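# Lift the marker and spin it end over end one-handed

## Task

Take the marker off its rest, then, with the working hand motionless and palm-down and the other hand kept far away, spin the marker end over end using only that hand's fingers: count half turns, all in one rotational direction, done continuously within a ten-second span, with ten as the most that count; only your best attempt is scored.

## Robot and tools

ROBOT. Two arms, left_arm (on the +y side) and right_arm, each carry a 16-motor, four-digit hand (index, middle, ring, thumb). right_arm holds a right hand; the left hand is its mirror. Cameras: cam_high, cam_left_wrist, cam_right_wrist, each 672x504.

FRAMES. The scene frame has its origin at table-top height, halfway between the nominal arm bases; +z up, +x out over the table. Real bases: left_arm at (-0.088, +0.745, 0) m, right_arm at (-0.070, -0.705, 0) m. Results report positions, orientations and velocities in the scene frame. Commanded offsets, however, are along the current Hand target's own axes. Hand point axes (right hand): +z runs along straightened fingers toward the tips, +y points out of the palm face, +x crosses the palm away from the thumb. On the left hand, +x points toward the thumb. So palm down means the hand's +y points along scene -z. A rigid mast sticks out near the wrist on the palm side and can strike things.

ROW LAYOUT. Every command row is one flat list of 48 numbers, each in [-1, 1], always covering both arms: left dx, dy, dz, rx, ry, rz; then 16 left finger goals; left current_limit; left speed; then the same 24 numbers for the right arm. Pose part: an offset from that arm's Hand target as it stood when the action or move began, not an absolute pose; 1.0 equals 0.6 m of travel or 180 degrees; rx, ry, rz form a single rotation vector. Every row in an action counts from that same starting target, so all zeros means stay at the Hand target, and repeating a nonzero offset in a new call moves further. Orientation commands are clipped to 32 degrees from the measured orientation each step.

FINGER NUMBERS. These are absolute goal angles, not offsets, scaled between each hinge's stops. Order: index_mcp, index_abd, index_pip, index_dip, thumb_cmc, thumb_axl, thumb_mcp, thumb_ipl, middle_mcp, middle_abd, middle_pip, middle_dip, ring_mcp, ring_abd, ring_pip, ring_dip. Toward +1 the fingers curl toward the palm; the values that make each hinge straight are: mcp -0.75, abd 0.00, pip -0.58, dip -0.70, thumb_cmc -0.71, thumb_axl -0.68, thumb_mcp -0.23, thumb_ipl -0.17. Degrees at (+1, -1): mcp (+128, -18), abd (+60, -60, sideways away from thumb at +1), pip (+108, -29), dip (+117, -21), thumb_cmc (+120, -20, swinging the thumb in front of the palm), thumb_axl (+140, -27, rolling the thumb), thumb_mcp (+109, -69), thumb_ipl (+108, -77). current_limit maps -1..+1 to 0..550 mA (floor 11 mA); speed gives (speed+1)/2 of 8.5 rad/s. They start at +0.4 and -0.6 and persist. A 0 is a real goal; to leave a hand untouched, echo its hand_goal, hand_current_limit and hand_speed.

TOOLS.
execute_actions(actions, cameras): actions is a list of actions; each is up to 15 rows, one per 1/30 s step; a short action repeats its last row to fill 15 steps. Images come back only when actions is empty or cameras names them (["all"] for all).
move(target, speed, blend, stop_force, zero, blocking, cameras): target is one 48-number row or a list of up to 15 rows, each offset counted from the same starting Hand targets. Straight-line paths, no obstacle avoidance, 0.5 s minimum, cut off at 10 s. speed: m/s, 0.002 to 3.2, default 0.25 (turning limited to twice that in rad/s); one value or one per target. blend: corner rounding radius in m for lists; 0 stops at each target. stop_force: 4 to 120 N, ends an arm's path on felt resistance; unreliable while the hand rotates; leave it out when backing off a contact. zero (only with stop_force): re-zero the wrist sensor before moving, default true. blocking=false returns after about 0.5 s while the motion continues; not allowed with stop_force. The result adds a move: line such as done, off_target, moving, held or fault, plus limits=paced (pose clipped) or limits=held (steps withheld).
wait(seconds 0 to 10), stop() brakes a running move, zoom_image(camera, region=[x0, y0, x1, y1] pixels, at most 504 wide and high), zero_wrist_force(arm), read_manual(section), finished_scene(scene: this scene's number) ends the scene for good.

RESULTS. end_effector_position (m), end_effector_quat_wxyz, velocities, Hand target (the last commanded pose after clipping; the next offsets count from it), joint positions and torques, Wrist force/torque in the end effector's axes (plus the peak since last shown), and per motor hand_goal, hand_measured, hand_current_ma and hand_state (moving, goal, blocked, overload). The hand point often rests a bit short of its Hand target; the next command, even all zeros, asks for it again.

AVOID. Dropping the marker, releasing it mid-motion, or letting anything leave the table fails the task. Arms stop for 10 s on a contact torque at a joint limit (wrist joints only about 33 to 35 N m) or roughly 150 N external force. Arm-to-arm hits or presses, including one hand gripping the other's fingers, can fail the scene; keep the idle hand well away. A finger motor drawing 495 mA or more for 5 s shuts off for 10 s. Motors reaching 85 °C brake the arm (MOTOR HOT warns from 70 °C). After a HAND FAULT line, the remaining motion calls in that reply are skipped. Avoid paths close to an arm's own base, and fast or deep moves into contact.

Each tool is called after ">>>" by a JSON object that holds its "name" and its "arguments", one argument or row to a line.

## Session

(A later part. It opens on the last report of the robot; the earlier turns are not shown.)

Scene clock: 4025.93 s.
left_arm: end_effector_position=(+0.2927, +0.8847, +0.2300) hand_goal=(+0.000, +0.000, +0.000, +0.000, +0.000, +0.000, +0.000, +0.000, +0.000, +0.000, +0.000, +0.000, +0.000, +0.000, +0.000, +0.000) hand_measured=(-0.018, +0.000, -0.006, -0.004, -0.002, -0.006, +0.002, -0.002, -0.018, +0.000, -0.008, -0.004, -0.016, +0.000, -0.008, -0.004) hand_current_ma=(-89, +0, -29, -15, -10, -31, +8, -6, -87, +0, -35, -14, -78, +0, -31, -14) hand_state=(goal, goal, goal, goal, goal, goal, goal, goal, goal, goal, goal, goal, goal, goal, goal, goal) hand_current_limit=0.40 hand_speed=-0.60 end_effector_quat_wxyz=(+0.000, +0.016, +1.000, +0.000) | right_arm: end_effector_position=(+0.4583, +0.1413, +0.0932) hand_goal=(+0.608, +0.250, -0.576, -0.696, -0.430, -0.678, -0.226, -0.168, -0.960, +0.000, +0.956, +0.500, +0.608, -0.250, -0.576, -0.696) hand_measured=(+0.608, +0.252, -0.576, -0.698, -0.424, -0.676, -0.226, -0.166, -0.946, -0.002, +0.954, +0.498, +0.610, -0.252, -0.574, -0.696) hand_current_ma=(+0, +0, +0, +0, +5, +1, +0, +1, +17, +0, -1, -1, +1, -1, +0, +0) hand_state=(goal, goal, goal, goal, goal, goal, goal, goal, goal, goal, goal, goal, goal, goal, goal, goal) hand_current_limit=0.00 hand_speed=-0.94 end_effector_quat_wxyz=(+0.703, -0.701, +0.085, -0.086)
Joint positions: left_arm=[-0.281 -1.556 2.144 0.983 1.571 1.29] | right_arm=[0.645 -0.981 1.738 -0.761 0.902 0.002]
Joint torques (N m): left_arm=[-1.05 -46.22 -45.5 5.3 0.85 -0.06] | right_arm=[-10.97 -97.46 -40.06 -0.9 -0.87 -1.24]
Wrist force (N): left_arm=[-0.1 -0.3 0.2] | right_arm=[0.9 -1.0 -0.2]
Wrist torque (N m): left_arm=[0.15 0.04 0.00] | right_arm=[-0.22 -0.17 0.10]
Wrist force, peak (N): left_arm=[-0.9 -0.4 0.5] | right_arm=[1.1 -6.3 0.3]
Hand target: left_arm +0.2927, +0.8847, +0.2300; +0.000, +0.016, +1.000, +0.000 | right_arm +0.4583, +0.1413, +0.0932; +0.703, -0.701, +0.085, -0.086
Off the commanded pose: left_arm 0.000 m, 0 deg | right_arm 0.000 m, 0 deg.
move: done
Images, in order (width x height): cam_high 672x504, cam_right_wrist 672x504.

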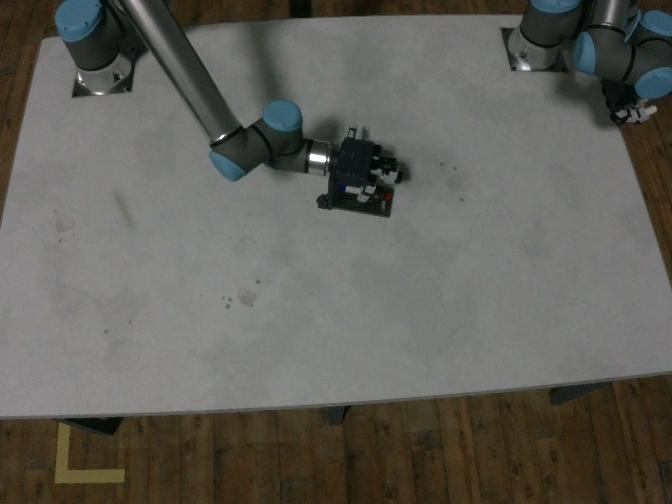

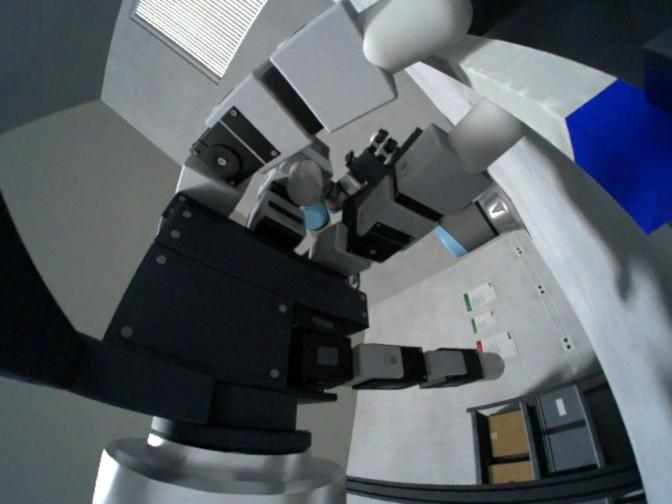

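>>> {"name": "move", "arguments": {
  "target": [0,0,0,0,0,0,0,0,0,0,0,0,0,0,0,0,0,0,0,0,0,0,0.4,-0.6, 0,0.012,0.0058,0,0,0,0.608,0.25,-0.576,-0.696,-0.43,-0.678,-0.226,-0.168,-0.959,0,0.956,0.5,0.608,-0.25,-0.576,-0.696,0,-0.94],
  "speed": 0.02
}}

>>> {"name": "move", "arguments": {
  "target": [0,0,0,0,0,0,0,0,0,0,0,0,0,0,0,0,0,0,0,0,0,0,0.4,-0.6, 0,0,0,0,0,0,0.608,0.44,-0.576,-0.696,-0.43,-0.678,-0.226,-0.168,-0.959,0,0.956,0.5,0.608,-0.47,-0.576,-0.696,0,-0.94],
  "speed": 0.02,
  "cameras": ["cam_right_wrist"]
}}

>>> {"name": "zoom_image", "arguments": {
  "camera": "cam_right_wrist",
  "region": [400, 0, 672, 260]
}}

Scene clock: 4062.87 s.
left_arm: end_effector_position=(+0.2927, +0.8847, +0.2300) hand_goal=(+0.000, +0.000, +0.000, +0.000, +0.000, +0.000, +0.000, +0.000, +0.000, +0.000, +0.000, +0.000, +0.000, +0.000, +0.000, +0.000) hand_measured=(-0.018, +0.000, -0.006, -0.004, -0.002, -0.006, +0.002, -0.002, -0.018, +0.000, -0.008, -0.004, -0.016, +0.000, -0.008, -0.004) hand_current_ma=(-89, +0, -29, -15, -10, -31, +8, -6, -87, +0, -35, -14, -78, +0, -31, -14) hand_state=(goal, goal, goal, goal, goal, goal, goal, goal, goal, goal, goal, goal, goal, goal, goal, goal) hand_current_limit=0.40 hand_speed=-0.60 end_effector_quat_wxyz=(+0.000, +0.016, +1.000, +0.000) | right_arm: end_effector_position=(+0.4591, +0.1446, +0.0861) hand_goal=(+0.608, +0.250, -0.576, -0.696, -0.430, -0.678, -0.226, -0.168, -0.960, +0.000, +0.956, +0.500, +0.608, -0.250, -0.576, -0.696) hand_measured=(+0.608, +0.252, -0.576, -0.698, -0.424, -0.676, -0.226, -0.166, -0.946, -0.002, +0.954, +0.498, +0.610, -0.252, -0.574, -0.696) hand_current_ma=(+0, +0, +0, +0, +5, +1, +0, +1, +17, +0, -1, -1, +1, -1, +0, +0) hand_state=(goal, goal, goal, goal, goal, goal, goal, goal, goal, goal, goal, goal, goal, goal, goal, goal) hand_current_limit=0.00 hand_speed=-0.94 end_effector_quat_wxyz=(+0.703, -0.701, +0.085, -0.086)
Joint positions: left_arm=[-0.281 -1.556 2.144 0.983 1.571 1.29] | right_arm=[0.648 -0.969 1.733 -0.768 0.905 0.002]
Joint torques (N m): left_arm=[-1.27 -46.83 -44.3 5.02 0.37 -0.03] | right_arm=[11.63 -66.67 -47.51 -3.66 2.08 -2.12]
Wrist force (N): left_arm=[0.1 -0.6 0.6] | right_arm=[0.8 -0.6 0.1]
Wrist torque (N m): left_arm=[0.09 0.02 0.01] | right_arm=[-0.20 -0.16 0.09]
Wrist force, peak (N): left_arm=[-0.5 -0.9 0.2] | right_arm=[1.5 -1.3 -0.2]
Hand target: left_arm +0.2927, +0.8847, +0.2300; +0.000, +0.016, +1.000, +0.000 | right_arm +0.4591, +0.1447, +0.0860; +0.703, -0.701, +0.085, -0.086
Off the commanded pose: left_arm 0.000 m, 0 deg | right_arm 0.000 m, 0 deg.
move: done

Scene clock: 4063.70 s.
left_arm: end_effector_position=(+0.2927, +0.8847, +0.2300) hand_goal=(+0.000, +0.000, +0.000, +0.000, +0.000, +0.000, +0.000, +0.000, +0.000, +0.000, +0.000, +0.000, +0.000, +0.000, +0.000, +0.000) hand_measured=(-0.018, +0.000, -0.006, -0.004, -0.002, -0.006, +0.002, -0.002, -0.018, +0.000, -0.008, -0.004, -0.016, +0.000, -0.008, -0.004) hand_current_ma=(-89, +0, -29, -15, -10, -31, +8, -6, -87, +0, -35, -14, -78, +0, -31, -14) hand_state=(goal, goal, goal, goal, goal, goal, goal, goal, goal, goal, goal, goal, goal, goal, goal, goal) hand_current_limit=0.40 hand_speed=-0.60 end_effector_quat_wxyz=(+0.000, +0.016, +1.000, +0.000) | right_arm: end_effector_position=(+0.4591, +0.1447, +0.0860) hand_goal=(+0.608, +0.440, -0.576, -0.696, -0.430, -0.678, -0.226, -0.168, -0.960, +0.000, +0.956, +0.500, +0.608, -0.470, -0.576, -0.696) hand_measured=(+0.608, +0.326, -0.576, -0.698, -0.424, -0.676, -0.226, -0.166, -0.946, -0.002, +0.954, +0.498, +0.610, -0.318, -0.574, -0.696) hand_current_ma=(+0, -273, +0, +0, +5, +1, +0, +1, +17, +0, -1, -1, +1, +275, +0, +0) hand_state=(goal, moving, goal, goal, goal, goal, goal, goal, goal, goal, goal, goal, goal, blocked, goal, goal) hand_current_limit=0.00 hand_speed=-0.94 end_effector_quat_wxyz=(+0.703, -0.701, +0.085, -0.086)
Joint positions: left_arm=[-0.281 -1.556 2.144 0.983 1.571 1.29] | right_arm=[0.648 -0.969 1.733 -0.768 0.905 0.002]
Joint torques (N m): left_arm=[-0.14 -46.46 -44.1 5.16 0.66 -0.55] | right_arm=[12.01 -68.84 -46.76 -3.55 1.97 -2.05]
Wrist force (N): left_arm=[-0.3 0.5 -0.1] | right_arm=[0.8 -0.6 0.2]
Wrist torque (N m): left_arm=[0.30 0.05 -0.04] | right_arm=[-0.22 -0.17 0.09]
Wrist force, peak (N): left_arm=[-0.3 -0.7 0.8] | right_arm=[1.0 -1.3 -0.2]
Hand target: left_arm +0.2927, +0.8847, +0.2300; +0.000, +0.016, +1.000, +0.000 | right_arm +0.4591, +0.1447, +0.0860; +0.703, -0.701, +0.085, -0.086
Off the commanded pose: left_arm 0.000 m, 0 deg | right_arm 0.000 m, 0 deg.
move: done
Images, in order (width x height): cam_right_wrist 672x504.

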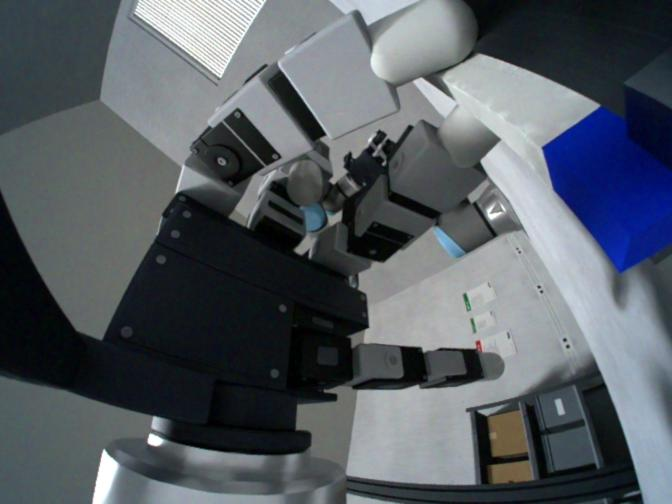

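Scaled by 1.853 from the camera's 672x504 image, which has a finer 960x720 frame.

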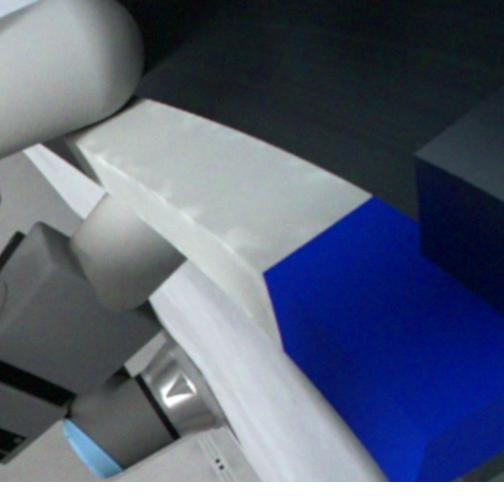

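>>> {"name": "move", "arguments": {
  "target": [0,0,0,0,0,0,0,0,0,0,0,0,0,0,0,0,0,0,0,0,0,0,0.4,-0.6, 0,-0.1,0,0,0,0,0.608,0.44,-0.576,-0.696,-0.43,-0.678,-0.226,-0.168,-0.959,0,0.956,0.5,0.608,-0.47,-0.576,-0.696,0,-0.94],
  "speed": 0.06,
  "cameras": ["cam_high","cam_right_wrist"]
}}

>>> {"name": "zoom_image", "arguments": {
  "camera": "cam_high",
  "region": [310, 150, 410, 220]
}}

>>> {"name": "zoom_image", "arguments": {
  "camera": "cam_right_wrist",
  "region": [400, 0, 672, 260]
}}

Scene clock: 4076.77 s.
left_arm: end_effector_position=(+0.2927, +0.8847, +0.2300) hand_goal=(+0.000, +0.000, +0.000, +0.000, +0.000, +0.000, +0.000, +0.000, +0.000, +0.000, +0.000, +0.000, +0.000, +0.000, +0.000, +0.000) hand_measured=(-0.018, +0.000, -0.006, -0.004, -0.002, -0.006, +0.002, -0.002, -0.018, +0.000, -0.008, -0.004, -0.016, +0.000, -0.008, -0.004) hand_current_ma=(-89, +0, -29, -15, -10, -31, +8, -6, -87, +0, -35, -14, -78, +0, -31, -14) hand_state=(goal, goal, goal, goal, goal, goal, goal, goal, goal, goal, goal, goal, goal, goal, goal, goal) hand_current_limit=0.40 hand_speed=-0.60 end_effector_quat_wxyz=(+0.000, +0.016, +1.000, +0.000) | right_arm: end_effector_position=(+0.4590, +0.1445, +0.1459) hand_goal=(+0.608, +0.440, -0.576, -0.696, -0.430, -0.678, -0.226, -0.168, -0.960, +0.000, +0.956, +0.500, +0.608, -0.470, -0.576, -0.696) hand_measured=(+0.608, +0.326, -0.576, -0.698, -0.424, -0.676, -0.226, -0.166, -0.946, -0.002, +0.954, +0.498, +0.610, -0.318, -0.574, -0.696) hand_current_ma=(+0, -272, +0, +0, +5, +1, +0, +1, +17, +0, -1, -1, +1, +275, +0, +0) hand_state=(goal, blocked, goal, goal, goal, goal, goal, goal, goal, goal, goal, goal, goal, blocked, goal, goal) hand_current_limit=0.00 hand_speed=-0.94 end_effector_quat_wxyz=(+0.703, -0.701, +0.085, -0.086)
Joint positions: left_arm=[-0.281 -1.556 2.144 0.983 1.571 1.29] | right_arm=[0.648 -1.034 1.709 -0.679 0.905 0.002]
Joint torques (N m): left_arm=[-0.86 -44.4 -44.65 4.96 0.5 -0.16] | right_arm=[-13.23 -101.79 -49.41 0.28 -1.08 -0.43]
Wrist force (N): left_arm=[0.0 0.2 0.2] | right_arm=[0.7 -0.7 -0.5]
Wrist torque (N m): left_arm=[0.23 0.03 0.00] | right_arm=[-0.19 -0.14 0.07]
Wrist force, peak (N): left_arm=[0.5 -0.2 1.0] | right_arm=[1.2 -1.3 -0.3]
Hand target: left_arm +0.2927, +0.8847, +0.2300; +0.000, +0.016, +1.000, +0.000 | right_arm +0.4590, +0.1445, +0.1460; +0.703, -0.701, +0.085, -0.086
Off the commanded pose: left_arm 0.000 m, 0 deg | right_arm 0.000 m, 0 deg.
move: done
Images, in order (width x height): cam_high 672x504, cam_right_wrist 672x504.

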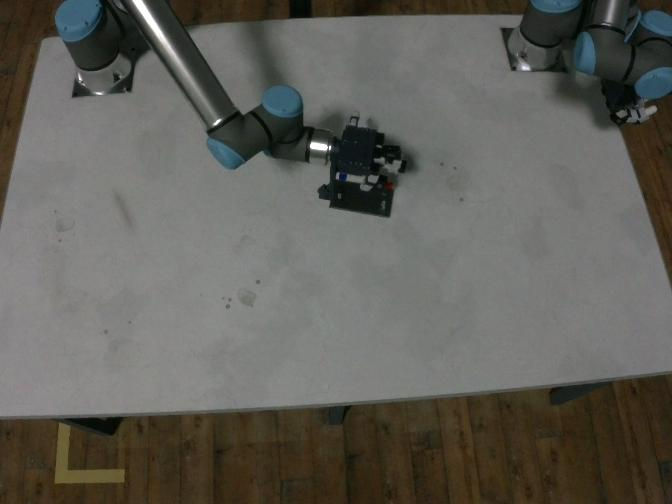

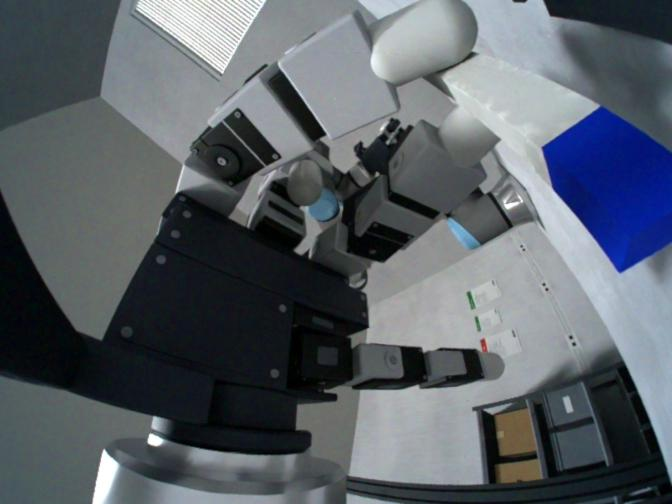

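Scaled by 5.040.

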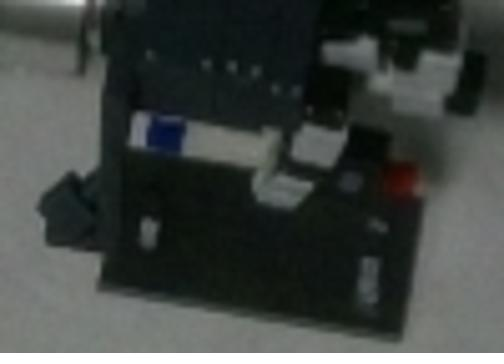

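Scaled by 1.853 from the camera's 672x504 image, which has a finer 960x720 frame.

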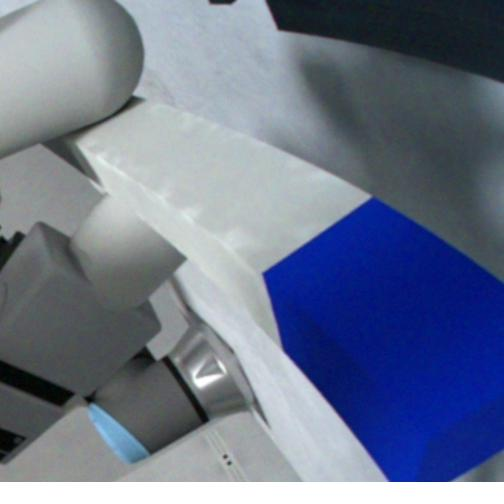

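>>> {"name": "move", "arguments": {
  "target": [
    [0,0,0,0,0,0,0,0,0,0,0,0,0,0,0,0,0,0,0,0,0,0,0.4,-0.6, -0.0984,0,-0.358,0,0,0,0.608,0.44,-0.576,-0.696,-0.43,-0.678,-0.226,-0.168,-0.959,0,0.956,0.5,0.608,-0.47,-0.576,-0.696,0,-0.94],
    [0,0,0,0,0,0,0,0,0,0,0,0,0,0,0,0,0,0,0,0,0,0,0.4,-0.6, -0.0984,0,-0.358,0,0,0,0.863,0.46,-0.839,-0.986,-0.43,-0.678,-0.226,-0.168,-0.959,0,0.956,0.5,0.863,-0.49,-0.839,-0.986,0,-0.9]
  ],
  "speed": 0.25,
  "cameras": ["cam_high","cam_right_wrist"]
}}

>>> {"name": "zoom_image", "arguments": {
  "camera": "cam_right_wrist",
  "region": [300, 0, 672, 260]
}}

Scene clock: 4103.73 s.
left_arm: end_effector_position=(+0.2927, +0.8847, +0.2300) hand_goal=(+0.000, +0.000, +0.000, +0.000, +0.000, +0.000, +0.000, +0.000, +0.000, +0.000, +0.000, +0.000, +0.000, +0.000, +0.000, +0.000) hand_measured=(-0.018, +0.000, -0.006, -0.004, -0.002, -0.006, +0.002, -0.002, -0.018, +0.000, -0.008, -0.004, -0.016, +0.000, -0.008, -0.004) hand_current_ma=(-89, +0, -29, -15, -10, -31, +8, -6, -87, +0, -35, -14, -78, +0, -31, -14) hand_state=(goal, goal, goal, goal, goal, goal, goal, goal, goal, goal, goal, goal, goal, goal, goal, goal) hand_current_limit=0.40 hand_speed=-0.60 end_effector_quat_wxyz=(+0.000, +0.016, +1.000, +0.000) | right_arm: end_effector_position=(+0.3501, -0.0498, +0.1452) hand_goal=(+0.862, +0.460, -0.840, -0.986, -0.430, -0.678, -0.226, -0.168, -0.960, +0.000, +0.956, +0.500, +0.862, -0.490, -0.840, -0.986) hand_measured=(+0.852, +0.360, -0.846, -0.988, -0.424, -0.676, -0.226, -0.166, -0.946, -0.002, +0.954, +0.498, +0.856, -0.364, -0.846, -0.988) hand_current_ma=(-9, -222, -4, -1, +5, +1, +0, +1, +17, +0, -1, -1, -5, +275, -3, -1) hand_state=(goal, blocked, goal, goal, goal, goal, goal, goal, goal, goal, goal, goal, goal, blocked, goal, goal) hand_current_limit=0.00 hand_speed=-0.90 end_effector_quat_wxyz=(+0.703, -0.701, +0.085, -0.086)
Joint positions: left_arm=[-0.281 -1.556 2.144 0.983 1.571 1.29] | right_arm=[0.49 -1.321 2.16 -0.844 0.747 0.003]
Joint torques (N m): left_arm=[1.2 -43.56 -45.35 4.79 0.64 -0.11] | right_arm=[-14.05 -70.22 -20.31 -3.56 -1.86 3.85]
Wrist force (N): left_arm=[-0.2 0.4 -0.1] | right_arm=[1.2 -0.5 -0.1]
Wrist torque (N m): left_arm=[0.27 0.04 -0.03] | right_arm=[-0.18 -0.21 0.11]
Wrist force, peak (N): left_arm=[-0.1 0.3 1.1] | right_arm=[0.1 -0.8 -2.2]
Hand target: left_arm +0.2927, +0.8847, +0.2300; +0.000, +0.016, +1.000, +0.000 | right_arm +0.3501, -0.0498, +0.1452; +0.703, -0.701, +0.085, -0.086
Off the commanded pose: left_arm 0.000 m, 0 deg | right_arm 0.000 m, 0 deg.
move: done
Images, in order (width x height): cam_high 672x504, cam_right_wrist 672x504.

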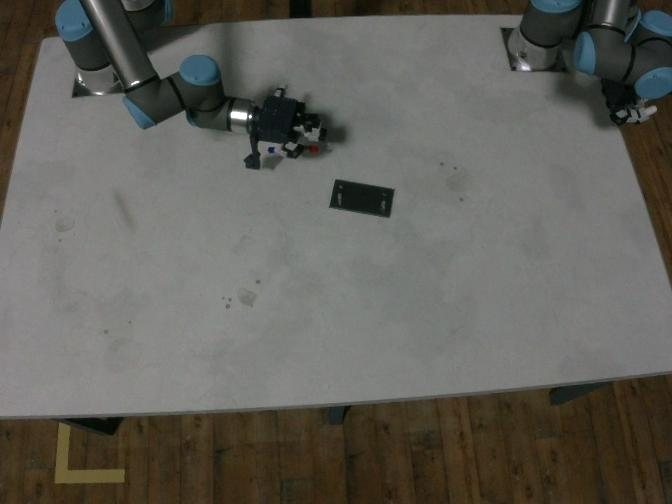

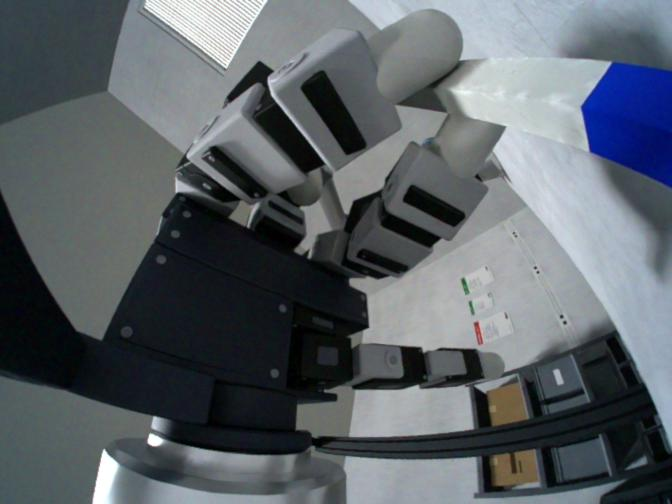

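Scaled by 1.355 from the camera's 672x504 image, which has a finer 960x720 frame.

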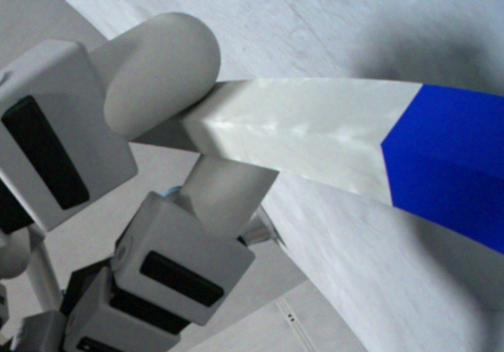

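>>> {"name": "move", "arguments": {
  "target": [
    [0,0,0,0,0,0,0,0,0,0,0,0,0,0,0,0,0,0,0,0,0,0,0.4,-0.6, 0,0,0,0,0,0,0.863,0.42,-0.839,-0.986,-0.43,-0.678,-0.226,-0.168,-0.658,0,0.942,-0.203,0.863,-0.445,-0.839,-0.986,0,-0.7],
    [0,0,0,0,0,0,0,0,0,0,0,0,0,0,0,0,0,0,0,0,0,0,0.4,-0.6, 0,0,0,0,0,0,0.863,0.42,-0.839,-0.986,-0.43,-0.678,-0.226,-0.168,-0.329,0,0.358,-0.29,0.863,-0.445,-0.839,-0.986,0,-0.7],
    [0,0,0,0,0,0,0,0,0,0,0,0,0,0,0,0,0,0,0,0,0,0,0.4,-0.6, 0,0,0,0,0,0,0.863,0.42,-0.839,-0.986,-0.43,-0.678,-0.226,-0.168,-0.082,0,0.036,-0.42,0.863,-0.445,-0.839,-0.986,0,-0.7],
    [0,0,0,0,0,0,0,0,0,0,0,0,0,0,0,0,0,0,0,0,0,0,0.4,-0.6, 0,0,0,0,0,0,0.863,0.42,-0.839,-0.986,-0.43,-0.678,-0.226,-0.168,0.164,0,-0.285,-0.551,0.863,-0.445,-0.839,-0.986,0,-0.7],
    [0,0,0,0,0,0,0,0,0,0,0,0,0,0,0,0,0,0,0,0,0,0,0.4,-0.6, 0,0,0,0,0,0,0.863,0.42,-0.839,-0.986,-0.43,-0.678,-0.226,-0.168,0.26,0,-0.328,-0.493,0.863,-0.445,-0.839,-0.986,0.2,-0.7],
    [0,0,0,0,0,0,0,0,0,0,0,0,0,0,0,0,0,0,0,0,0,0,0.4,-0.6, 0,0,0,0,0,0,0.863,0.42,-0.839,-0.986,-0.43,-0.678,-0.226,-0.168,0.39,0,-0.25,-0.25,0.863,-0.445,-0.839,-0.986,0.4,-0.7]
  ],
  "speed": 0.1,
  "cameras": ["cam_right_wrist"]
}}

Scene clock: 4133.37 s.
left_arm: end_effector_position=(+0.2927, +0.8847, +0.2300) hand_goal=(+0.000, +0.000, +0.000, +0.000, +0.000, +0.000, +0.000, +0.000, +0.000, +0.000, +0.000, +0.000, +0.000, +0.000, +0.000, +0.000) hand_measured=(-0.018, +0.000, -0.006, -0.004, -0.002, -0.006, +0.002, -0.002, -0.018, +0.000, -0.008, -0.004, -0.016, +0.000, -0.008, -0.004) hand_current_ma=(-89, +0, -29, -15, -10, -31, +8, -6, -87, +0, -35, -14, -78, +0, -31, -14) hand_state=(goal, goal, goal, goal, goal, goal, goal, goal, goal, goal, goal, goal, goal, goal, goal, goal) hand_current_limit=0.40 hand_speed=-0.60 end_effector_quat_wxyz=(+0.000, +0.016, +1.000, +0.000) | right_arm: end_effector_position=(+0.3501, -0.0498, +0.1452) hand_goal=(+0.862, +0.420, -0.840, -0.986, -0.430, -0.678, -0.226, -0.168, +0.390, +0.000, -0.250, -0.250, +0.862, -0.446, -0.840, -0.986) hand_measured=(+0.882, +0.358, -0.834, -0.984, -0.424, -0.676, -0.226, -0.166, +0.292, -0.002, -0.308, -0.284, +0.884, -0.364, -0.830, -0.982) hand_current_ma=(+28, -109, +4, +1, +5, +1, +0, +1, -285, +0, -119, -53, +31, +166, +9, +3) hand_state=(blocked, blocked, goal, goal, goal, goal, goal, goal, blocked, goal, blocked, blocked, blocked, blocked, goal, goal) hand_current_limit=0.40 hand_speed=-0.70 end_effector_quat_wxyz=(+0.703, -0.701, +0.085, -0.086)
Joint positions: left_arm=[-0.281 -1.556 2.144 0.983 1.571 1.29] | right_arm=[0.49 -1.321 2.16 -0.844 0.747 0.003]
Joint torques (N m): left_arm=[-0.34 -45.64 -43.68 5.97 0.73 -0.19] | right_arm=[-13.27 -73.15 -21.53 -3.37 -1.47 3.6]
Wrist force (N): left_arm=[0.3 -0.1 0.6] | right_arm=[1.4 -0.6 -0.4]
Wrist torque (N m): left_arm=[0.15 -0.01 0.03] | right_arm=[-0.14 -0.22 0.12]
Wrist force, peak (N): left_arm=[-0.7 0.1 0.8] | right_arm=[1.7 -0.4 -0.9]
Hand target: left_arm +0.2927, +0.8847, +0.2300; +0.000, +0.016, +1.000, +0.000 | right_arm +0.3501, -0.0498, +0.1452; +0.703, -0.701, +0.085, -0.086
Off the commanded pose: left_arm 0.000 m, 0 deg | right_arm 0.000 m, 0 deg.
move: done
Images, in order (width x height): cam_right_wrist 672x504.

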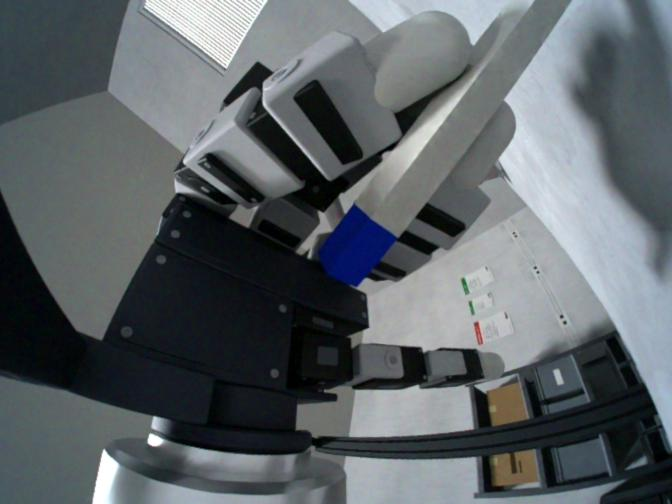

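>>> {"name": "move", "arguments": {
  "target": [
    [0,0,0,0,0,0,0,0,0,0,0,0,0,0,0,0,0,0,0,0,0,0,0.4,-0.6, 0,0,0,0,0,0,0.863,0.46,-0.839,-0.986,-0.43,-0.678,-0.226,-0.168,-0.3,0,-0.4,-0.5,0.863,-0.49,-0.839,-0.986,0.2,-0.7],
    [0,0,0,0,0,0,0,0,0,0,0,0,0,0,0,0,0,0,0,0,0,0,0.4,-0.6, 0,0,0,0,0,0,0.863,0.46,-0.839,-0.986,-0.43,-0.678,-0.226,-0.168,-0.959,0,0.956,0.536,0.863,-0.49,-0.839,-0.986,0.2,-0.7],
    [0,0,0,0,0,0,0,0,0,0,0,0,0,0,0,0,0,0,0,0,0,0,0.4,-0.6, 0,0,0,0,0,0,0.723,0.42,-0.752,-0.58,-0.43,-0.678,-0.226,-0.168,-0.959,0,0.956,0.536,0.723,-0.45,-0.752,-0.58,0.2,-0.85]
  ],
  "speed": 0.1,
  "cameras": ["cam_right_wrist"]
}}

>>> {"name": "zoom_image", "arguments": {
  "camera": "cam_right_wrist",
  "region": [200, 0, 672, 320]
}}

Scene clock: 4161.33 s.
left_arm: end_effector_position=(+0.2927, +0.8847, +0.2300) hand_goal=(+0.000, +0.000, +0.000, +0.000, +0.000, +0.000, +0.000, +0.000, +0.000, +0.000, +0.000, +0.000, +0.000, +0.000, +0.000, +0.000) hand_measured=(-0.018, +0.000, -0.006, -0.004, -0.002, -0.006, +0.002, -0.002, -0.018, +0.000, -0.008, -0.004, -0.016, +0.000, -0.008, -0.004) hand_current_ma=(-89, +0, -29, -15, -10, -31, +8, -6, -87, +0, -35, -14, -78, +0, -31, -14) hand_state=(goal, goal, goal, goal, goal, goal, goal, goal, goal, goal, goal, goal, goal, goal, goal, goal) hand_current_limit=0.40 hand_speed=-0.60 end_effector_quat_wxyz=(+0.000, +0.016, +1.000, +0.000) | right_arm: end_effector_position=(+0.3501, -0.0498, +0.1452) hand_goal=(+0.722, +0.420, -0.752, -0.580, -0.430, -0.678, -0.226, -0.168, -0.960, +0.000, +0.956, +0.536, +0.722, -0.450, -0.752, -0.580) hand_measured=(+0.724, +0.378, -0.754, -0.582, -0.424, -0.676, -0.226, -0.166, -0.944, -0.002, +0.954, +0.534, +0.716, -0.404, -0.762, -0.586) hand_current_ma=(+1, -62, +0, -1, +5, +1, +0, +1, +18, +0, -1, -1, -4, +71, -8, -5) hand_state=(goal, blocked, goal, goal, goal, goal, goal, goal, goal, goal, goal, goal, goal, blocked, goal, goal) hand_current_limit=0.20 hand_speed=-0.85 end_effector_quat_wxyz=(+0.703, -0.701, +0.085, -0.086)
Joint positions: left_arm=[-0.281 -1.556 2.144 0.983 1.571 1.29] | right_arm=[0.49 -1.321 2.16 -0.844 0.747 0.003]
Joint torques (N m): left_arm=[0.82 -44.69 -43.48 5.15 0.64 -0.13] | right_arm=[-11.84 -68.79 -22.09 -3.12 -1.25 3.56]
Wrist force (N): left_arm=[0.4 0.0 0.2] | right_arm=[0.9 -1.1 -0.7]
Wrist torque (N m): left_arm=[0.19 -0.02 0.03] | right_arm=[-0.20 -0.16 0.07]
Wrist force, peak (N): left_arm=[-0.2 0.5 1.0] | right_arm=[1.6 -0.4 -0.8]
Hand target: left_arm +0.2927, +0.8847, +0.2300; +0.000, +0.016, +1.000, +0.000 | right_arm +0.3501, -0.0498, +0.1452; +0.703, -0.701, +0.085, -0.086
Off the commanded pose: left_arm 0.000 m, 0 deg | right_arm 0.000 m, 0 deg.
move: done
Images, in order (width x height): cam_right_wrist 672x504.

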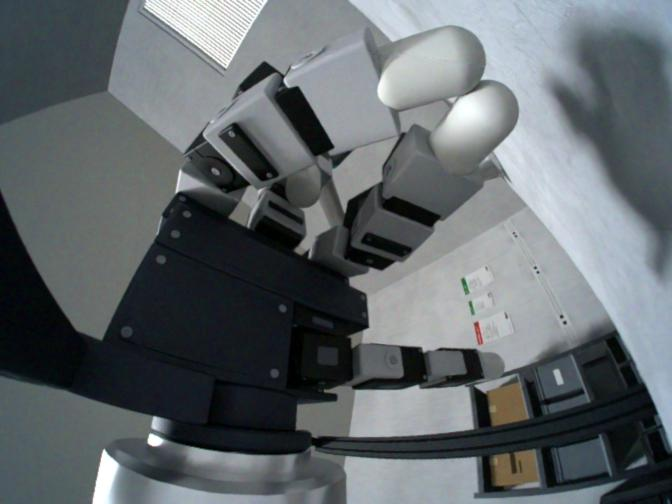

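Scaled by 1.068 from the camera's 672x504 image, which has a finer 960x720 frame.

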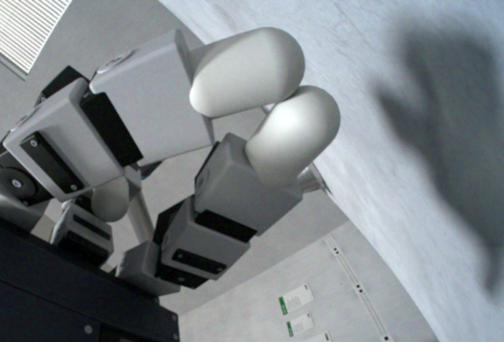

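>>> {"name": "execute_actions", "arguments": {
  "actions": [],
  "cameras": ["cam_high"]
}}

>>> {"name": "zoom_image", "arguments": {
  "camera": "cam_high",
  "region": [200, 80, 400, 220]
}}

Scene clock: 4165.33 s.
left_arm: end_effector_position=(+0.2927, +0.8847, +0.2300) hand_goal=(+0.000, +0.000, +0.000, +0.000, +0.000, +0.000, +0.000, +0.000, +0.000, +0.000, +0.000, +0.000, +0.000, +0.000, +0.000, +0.000) hand_measured=(-0.018, +0.000, -0.006, -0.004, -0.002, -0.006, +0.002, -0.002, -0.018, +0.000, -0.008, -0.004, -0.016, +0.000, -0.008, -0.004) hand_current_ma=(-89, +0, -29, -15, -10, -31, +8, -6, -87, +0, -35, -14, -78, +0, -31, -14) hand_state=(goal, goal, goal, goal, goal, goal, goal, goal, goal, goal, goal, goal, goal, goal, goal, goal) hand_current_limit=0.40 hand_speed=-0.60 end_effector_quat_wxyz=(+0.000, +0.016, +1.000, +0.000) | right_arm: end_effector_position=(+0.3501, -0.0498, +0.1452) hand_goal=(+0.722, +0.420, -0.752, -0.580, -0.430, -0.678, -0.226, -0.168, -0.960, +0.000, +0.956, +0.536, +0.722, -0.450, -0.752, -0.580) hand_measured=(+0.724, +0.378, -0.754, -0.582, -0.424, -0.676, -0.226, -0.166, -0.944, -0.002, +0.954, +0.534, +0.716, -0.404, -0.762, -0.586) hand_current_ma=(+1, -62, +0, -1, +5, +1, +0, +1, +18, +0, -1, -1, -4, +71, -8, -5) hand_state=(goal, blocked, goal, goal, goal, goal, goal, goal, goal, goal, goal, goal, goal, blocked, goal, goal) hand_current_limit=0.20 hand_speed=-0.85 end_effector_quat_wxyz=(+0.703, -0.701, +0.085, -0.086)
Joint positions: left_arm=[-0.281 -1.556 2.144 0.983 1.571 1.29] | right_arm=[0.49 -1.321 2.16 -0.844 0.747 0.003]
Joint velocities: within noise
Joint torques (N m): left_arm=[-0.85 -46.42 -44.62 5.33 0.72 -0.12] | right_arm=[-12.16 -71.1 -22.96 -2.95 -1.18 3.3]
Motor temperatures (°C): left_arm=[36 33 33 41 37 36] | right_arm=[36 32 35 42 36 36]
Wrist force (N): left_arm=[-0.1 0.2 0.7] | right_arm=[0.8 -0.7 -0.3]
Wrist torque (N m): left_arm=[0.17 0.05 -0.02] | right_arm=[-0.19 -0.15 0.07]
Wrist force, peak (N): left_arm=[-0.4 0.3 1.0] | right_arm=[1.6 -1.2 0.1]
Hand target: left_arm +0.2927, +0.8847, +0.2300; +0.000, +0.016, +1.000, +0.000 | right_arm +0.3501, -0.0498, +0.1452; +0.703, -0.701, +0.085, -0.086
Off the commanded pose: left_arm 0.000 m, 0 deg | right_arm 0.000 m, 0 deg.
Images, in order (width x height): cam_high 672x504.

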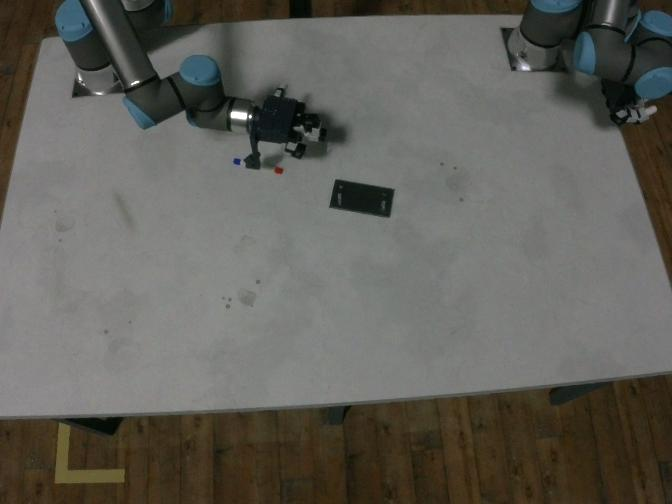

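Scaled by 2.520.

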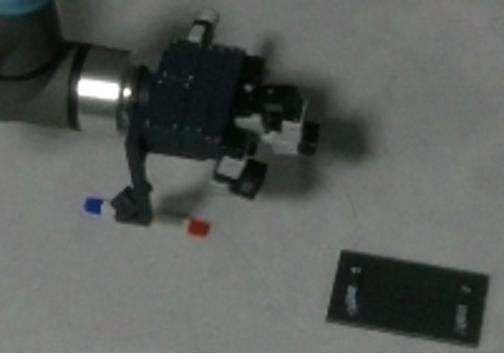

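>>> {"name": "move", "arguments": {
  "target": [
    [0,0,0,0,0,0,0,0,0,0,0,0,0,0,0,0,0,0,0,0,0,0,0.4,-0.6, 0,-0.1,0,0,0,0,0.608,0.22,-0.576,-0.696,-0.43,-0.678,-0.226,-0.168,-0.959,0,0.956,0.5,0.608,-0.22,-0.576,-0.696,0,-0.7],
    [0,0,0,0,0,0,0,0,0,0,0,0,0,0,0,0,0,0,0,0,0,0,0.4,-0.6, 0,-0.1,0.15,0,0,0,0.608,0.22,-0.576,-0.696,-0.43,-0.678,-0.226,-0.168,-0.959,0,0.956,0.5,0.608,-0.22,-0.576,-0.696,0,-0.7]
  ],
  "speed": 0.25,
  "cameras": ["cam_high"]
}}

>>> {"name": "zoom_image", "arguments": {
  "camera": "cam_high",
  "region": [210, 120, 310, 190]
}}

Scene clock: 4473.40 s.
left_arm: end_effector_position=(+0.2927, +0.8847, +0.2300) hand_goal=(+0.000, +0.000, +0.000, +0.000, +0.000, +0.000, +0.000, +0.000, +0.000, +0.000, +0.000, +0.000, +0.000, +0.000, +0.000, +0.000) hand_measured=(-0.018, +0.000, -0.006, -0.004, -0.002, -0.006, +0.002, -0.002, -0.018, +0.000, -0.008, -0.004, -0.016, +0.000, -0.008, -0.004) hand_current_ma=(-89, +0, -29, -15, -10, -31, +8, -6, -87, +0, -35, -14, -78, +0, -31, -14) hand_state=(goal, goal, goal, goal, goal, goal, goal, goal, goal, goal, goal, goal, goal, goal, goal, goal) hand_current_limit=0.40 hand_speed=-0.60 end_effector_quat_wxyz=(+0.000, +0.016, +1.000, +0.000) | right_arm: end_effector_position=(+0.3716, +0.0372, +0.2055) hand_goal=(+0.608, +0.220, -0.576, -0.696, -0.430, -0.678, -0.226, -0.168, -0.960, +0.000, +0.956, +0.500, +0.608, -0.220, -0.576, -0.696) hand_measured=(+0.610, +0.222, -0.578, -0.694, -0.424, -0.676, -0.226, -0.166, -0.946, -0.002, +0.954, +0.502, +0.610, -0.222, -0.578, -0.694) hand_current_ma=(+0, +0, -1, +1, +5, +1, +0, +1, +16, +0, -1, +1, +0, -1, -1, +1) hand_state=(goal, goal, goal, goal, goal, goal, goal, goal, goal, goal, goal, goal, goal, goal, goal, goal) hand_current_limit=0.00 hand_speed=-0.70 end_effector_quat_wxyz=(+0.703, -0.701, +0.085, -0.086)
Joint positions: left_arm=[-0.281 -1.556 2.144 0.983 1.571 1.29] | right_arm=[0.598 -1.286 1.966 -0.684 0.855 0.002]
Joint torques (N m): left_arm=[0.23 -46.45 -44.94 5.06 0.82 0.09] | right_arm=[10.72 -47.89 -48.39 0.5 2.65 -2.27]
Wrist force (N): left_arm=[0.1 -0.1 0.1] | right_arm=[0.6 -0.8 -0.3]
Wrist torque (N m): left_arm=[0.18 0.00 0.01] | right_arm=[-0.20 -0.12 0.06]
Wrist force, peak (N): left_arm=[-0.3 0.4 1.0] | right_arm=[0.9 -1.1 -2.1]
Hand target: left_arm +0.2927, +0.8847, +0.2300; +0.000, +0.016, +1.000, +0.000 | right_arm +0.3716, +0.0373, +0.2055; +0.703, -0.701, +0.085, -0.086
Off the commanded pose: left_arm 0.000 m, 0 deg | right_arm 0.000 m, 0 deg.
move: done
Images, in order (width x height): cam_high 672x504.

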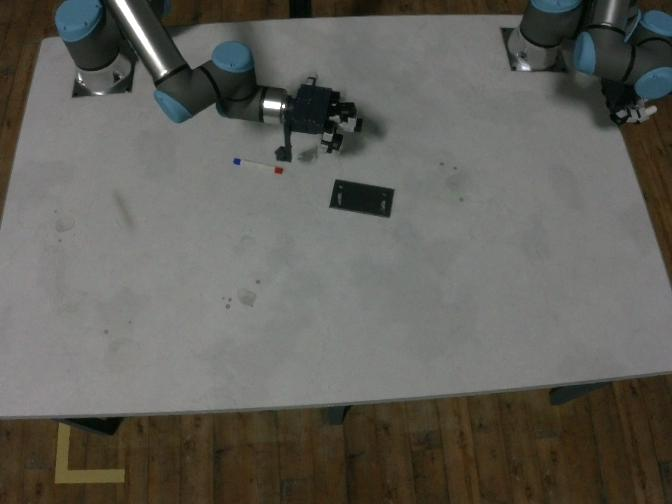

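Scaled by 5.040.

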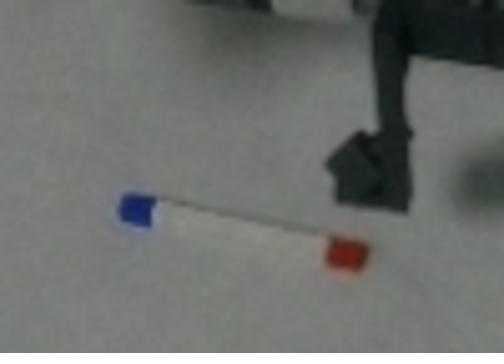

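>>> {"name": "move", "arguments": {
  "target": [0,0,0,0,0,0,0,0,0,0,0,0,0,0,0,0,0,0,0,0,0,0,0.4,-0.6, 0.0213,0.1758,-0.315,-0.0555,0.0194,0,0.608,0.22,-0.576,-0.696,-0.43,-0.678,-0.226,-0.168,-0.959,0,0.956,0.5,0.608,-0.22,-0.576,-0.696,0,-0.7],
  "speed": 0.25,
  "cameras": ["cam_high","cam_right_wrist"]
}}

>>> {"name": "zoom_image", "arguments": {
  "camera": "cam_high",
  "region": [210, 120, 310, 190]
}}

Scene clock: 4504.13 s.
left_arm: end_effector_position=(+0.2927, +0.8847, +0.2300) hand_goal=(+0.000, +0.000, +0.000, +0.000, +0.000, +0.000, +0.000, +0.000, +0.000, +0.000, +0.000, +0.000, +0.000, +0.000, +0.000, +0.000) hand_measured=(-0.018, +0.000, -0.006, -0.004, -0.002, -0.006, +0.002, -0.002, -0.018, +0.000, -0.008, -0.004, -0.016, +0.000, -0.008, -0.004) hand_current_ma=(-89, +0, -29, -15, -10, -31, +8, -6, -87, +0, -35, -14, -78, +0, -31, -14) hand_state=(goal, goal, goal, goal, goal, goal, goal, goal, goal, goal, goal, goal, goal, goal, goal, goal) hand_current_limit=0.40 hand_speed=-0.60 end_effector_quat_wxyz=(+0.000, +0.016, +1.000, +0.000) | right_arm: end_effector_position=(+0.3388, -0.1488, +0.0995) hand_goal=(+0.608, +0.220, -0.576, -0.696, -0.430, -0.678, -0.226, -0.168, -0.960, +0.000, +0.956, +0.500, +0.608, -0.220, -0.576, -0.696) hand_measured=(+0.608, +0.222, -0.578, -0.694, -0.424, -0.676, -0.226, -0.166, -0.946, -0.002, +0.954, +0.502, +0.608, -0.222, -0.578, -0.694) hand_current_ma=(+0, +0, -1, +1, +5, +1, +0, +1, +16, +0, -1, +1, +0, +0, -1, +1) hand_state=(goal, goal, goal, goal, goal, goal, goal, goal, goal, goal, goal, goal, goal, goal, goal, goal) hand_current_limit=0.00 hand_speed=-0.70 end_effector_quat_wxyz=(-0.636, +0.756, -0.114, +0.100)
Joint positions: left_arm=[-0.281 -1.556 2.144 0.983 1.571 1.29] | right_arm=[0.365 -1.365 2.242 -0.611 0.701 -0.212]
Joint torques (N m): left_arm=[-1.07 -48.2 -45.57 5.48 0.54 -0.34] | right_arm=[-13.32 -67.89 -17.15 1.37 -1.96 -3.54]
Wrist force (N): left_arm=[0.0 -0.3 0.8] | right_arm=[1.1 -0.5 -0.7]
Wrist torque (N m): left_arm=[0.11 0.03 0.00] | right_arm=[-0.08 -0.19 0.31]
Wrist force, peak (N): left_arm=[-0.7 0.0 0.9] | right_arm=[1.1 0.6 -1.8]
Hand target: left_arm +0.2927, +0.8847, +0.2300; +0.000, +0.016, +1.000, +0.000 | right_arm +0.3388, -0.1489, +0.0994; -0.636, +0.756, -0.114, +0.100
Off the commanded pose: left_arm 0.000 m, 0 deg | right_arm 0.000 m, 0 deg.
move: done
Images, in order (width x height): cam_high 672x504, cam_right_wrist 672x504.

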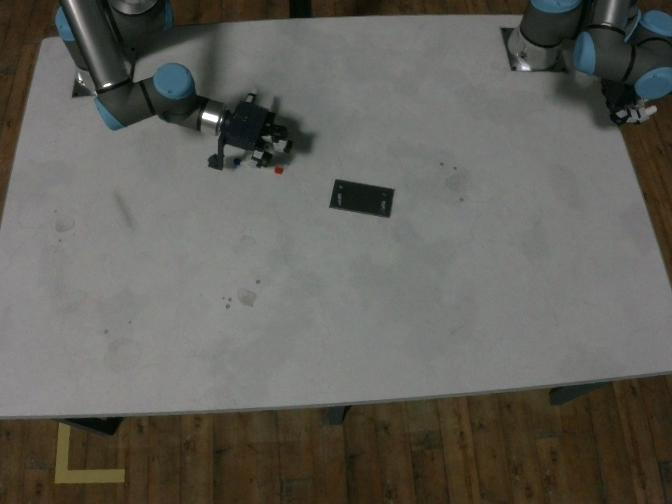

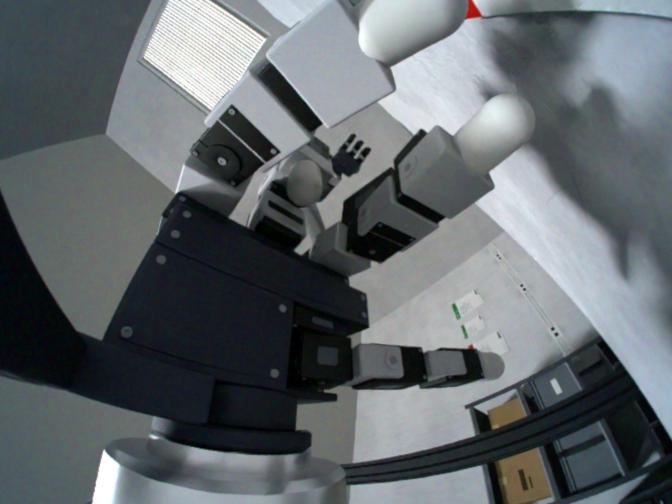

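Scaled by 5.040.

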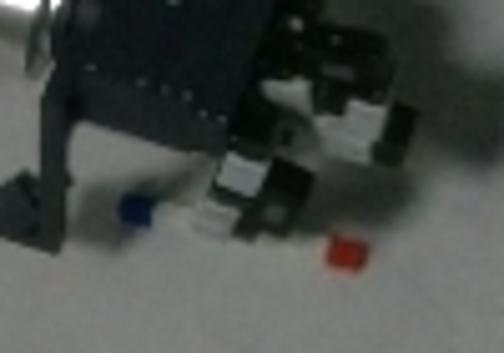

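>>> {"name": "move", "arguments": {
  "target": [0,0,0,0,0,0,0,0,0,0,0,0,0,0,0,0,0,0,0,0,0,0,0.4,-0.6, 0,0.0681,0.012,0,0,0,0.608,0.22,-0.576,-0.696,-0.43,-0.678,-0.226,-0.168,-0.959,0,0.956,0.5,0.608,-0.22,-0.576,-0.696,0,-0.7],
  "speed": 0.08
}}

>>> {"name": "move", "arguments": {
  "target": [0,0,0,0,0,0,0,0,0,0,0,0,0,0,0,0,0,0,0,0,0,0,0.4,-0.6, 0,0.0246,0.0043,0,0,0,0.608,0.22,-0.576,-0.696,-0.43,-0.678,-0.226,-0.168,-0.959,0,0.956,0.5,0.608,-0.22,-0.576,-0.696,0,-0.7],
  "speed": 0.005,
  "stop_force": 4,
  "cameras": ["cam_high","cam_right_wrist"]
}}

>>> {"name": "zoom_image", "arguments": {
  "camera": "cam_high",
  "region": [210, 120, 310, 190]
}}

Scene clock: 4519.47 s.
left_arm: end_effector_position=(+0.2927, +0.8847, +0.2300) hand_goal=(+0.000, +0.000, +0.000, +0.000, +0.000, +0.000, +0.000, +0.000, +0.000, +0.000, +0.000, +0.000, +0.000, +0.000, +0.000, +0.000) hand_measured=(-0.018, +0.000, -0.006, -0.004, -0.002, -0.006, +0.002, -0.002, -0.018, +0.000, -0.008, -0.004, -0.016, +0.000, -0.008, -0.004) hand_current_ma=(-89, +0, -29, -15, -10, -31, +8, -6, -87, +0, -35, -14, -78, +0, -31, -14) hand_state=(goal, goal, goal, goal, goal, goal, goal, goal, goal, goal, goal, goal, goal, goal, goal, goal) hand_current_limit=0.40 hand_speed=-0.60 end_effector_quat_wxyz=(+0.000, +0.016, +1.000, +0.000) | right_arm: end_effector_position=(+0.3391, -0.1489, +0.0580) hand_goal=(+0.608, +0.220, -0.576, -0.696, -0.430, -0.678, -0.226, -0.168, -0.960, +0.000, +0.956, +0.500, +0.608, -0.220, -0.576, -0.696) hand_measured=(+0.608, +0.222, -0.578, -0.694, -0.424, -0.676, -0.226, -0.166, -0.946, -0.002, +0.954, +0.502, +0.608, -0.222, -0.578, -0.694) hand_current_ma=(+0, +0, -1, +1, +5, +1, +0, +1, +16, +0, -1, +1, +0, +0, -1, +1) hand_state=(goal, goal, goal, goal, goal, goal, goal, goal, goal, goal, goal, goal, goal, goal, goal, goal) hand_current_limit=0.00 hand_speed=-0.70 end_effector_quat_wxyz=(-0.636, +0.756, -0.114, +0.100)
Joint positions: left_arm=[-0.281 -1.556 2.144 0.983 1.571 1.29] | right_arm=[0.365 -1.295 2.263 -0.701 0.701 -0.212]
Joint torques (N m): left_arm=[0.05 -48.19 -45.24 5.14 0.13 -0.07] | right_arm=[7.91 -36.79 -13.14 -1.78 1.78 2.35]
Wrist force (N): left_arm=[-0.6 -0.2 0.7] | right_arm=[1.1 -1.2 -0.6]
Wrist torque (N m): left_arm=[0.12 0.11 -0.04] | right_arm=[-0.17 -0.17 0.28]
Wrist force, peak (N): left_arm=[-0.5 0.6 0.7] | right_arm=[2.0 -0.7 -0.1]
Hand target: left_arm +0.2927, +0.8847, +0.2300; +0.000, +0.016, +1.000, +0.000 | right_arm +0.3391, -0.1488, +0.0580; -0.636, +0.756, -0.114, +0.100
Off the commanded pose: left_arm 0.000 m, 0 deg | right_arm 0.000 m, 0 deg.
move: done

Scene clock: 4522.03 s.
left_arm: end_effector_position=(+0.2927, +0.8847, +0.2300) hand_goal=(+0.000, +0.000, +0.000, +0.000, +0.000, +0.000, +0.000, +0.000, +0.000, +0.000, +0.000, +0.000, +0.000, +0.000, +0.000, +0.000) hand_measured=(-0.018, +0.000, -0.006, -0.004, -0.002, -0.006, +0.002, -0.002, -0.018, +0.000, -0.008, -0.004, -0.016, +0.000, -0.008, -0.004) hand_current_ma=(-89, +0, -29, -15, -10, -31, +8, -6, -87, +0, -35, -14, -78, +0, -31, -14) hand_state=(goal, goal, goal, goal, goal, goal, goal, goal, goal, goal, goal, goal, goal, goal, goal, goal) hand_current_limit=0.40 hand_speed=-0.60 end_effector_quat_wxyz=(+0.000, +0.016, +1.000, +0.000) | right_arm: end_effector_position=(+0.3391, -0.1488, +0.0508) hand_goal=(+0.608, +0.220, -0.576, -0.696, -0.430, -0.678, -0.226, -0.168, -0.960, +0.000, +0.956, +0.500, +0.608, -0.220, -0.576, -0.696) hand_measured=(+0.608, +0.220, -0.578, -0.694, -0.424, -0.676, -0.226, -0.166, -0.946, -0.002, +0.954, +0.502, +0.608, -0.224, -0.578, -0.694) hand_current_ma=(+0, +0, +0, +1, +5, +1, +0, +1, +16, +0, -1, +1, +0, -1, +0, +1) hand_state=(goal, goal, goal, goal, goal, goal, goal, goal, goal, goal, goal, goal, goal, goal, goal, goal) hand_current_limit=0.00 hand_speed=-0.70 end_effector_quat_wxyz=(-0.636, +0.756, -0.114, +0.100)
Joint positions: left_arm=[-0.281 -1.556 2.144 0.983 1.571 1.29] | right_arm=[0.365 -1.282 2.266 -0.717 0.701 -0.212]
Joint torques (N m): left_arm=[-2.11 -46.09 -45.2 5.3 0.83 -0.05] | right_arm=[6.98 -67.1 -22.63 1.15 0.03 1.21]
Wrist force (N): left_arm=[0.0 0.1 0.2] | right_arm=[0.9 -4.5 -0.4]
Wrist torque (N m): left_arm=[0.21 0.03 -0.01] | right_arm=[-0.28 -0.17 0.17]
Wrist force, peak (N): left_arm=[-0.2 0.4 1.1] | right_arm=[1.4 -7.6 -0.4]
Hand target: left_arm +0.2927, +0.8847, +0.2300; +0.000, +0.016, +1.000, +0.000 | right_arm +0.3392, -0.1488, +0.0508; -0.636, +0.756, -0.114, +0.100 (not the last commanded pose)
Off the commanded pose: left_arm 0.000 m, 0 deg | right_arm 0.008 m, 0 deg.
move: contact (right_arm)
Images, in order (width x height): cam_high 672x504, cam_right_wrist 672x504.

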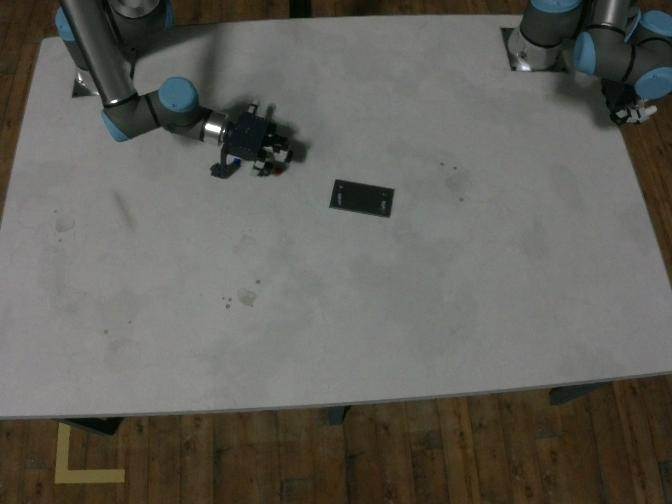

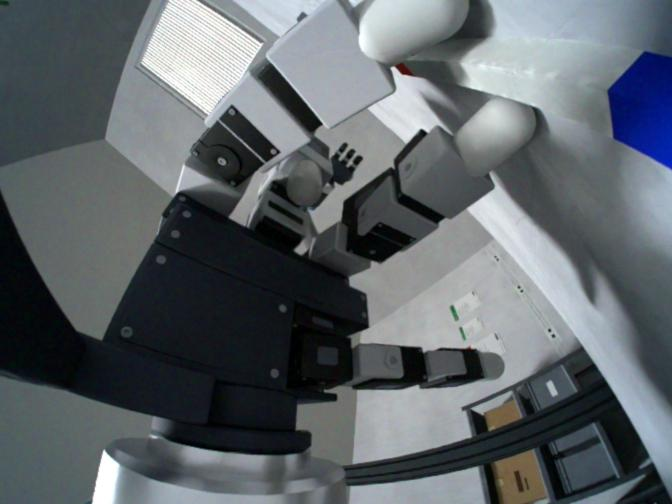

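Scaled by 5.040.

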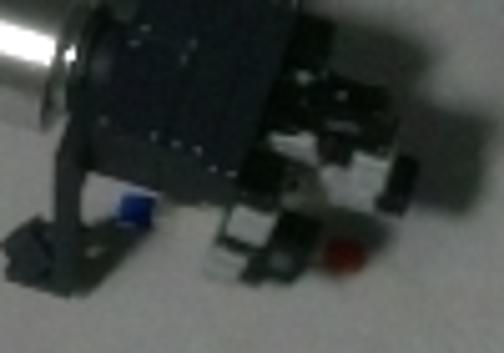

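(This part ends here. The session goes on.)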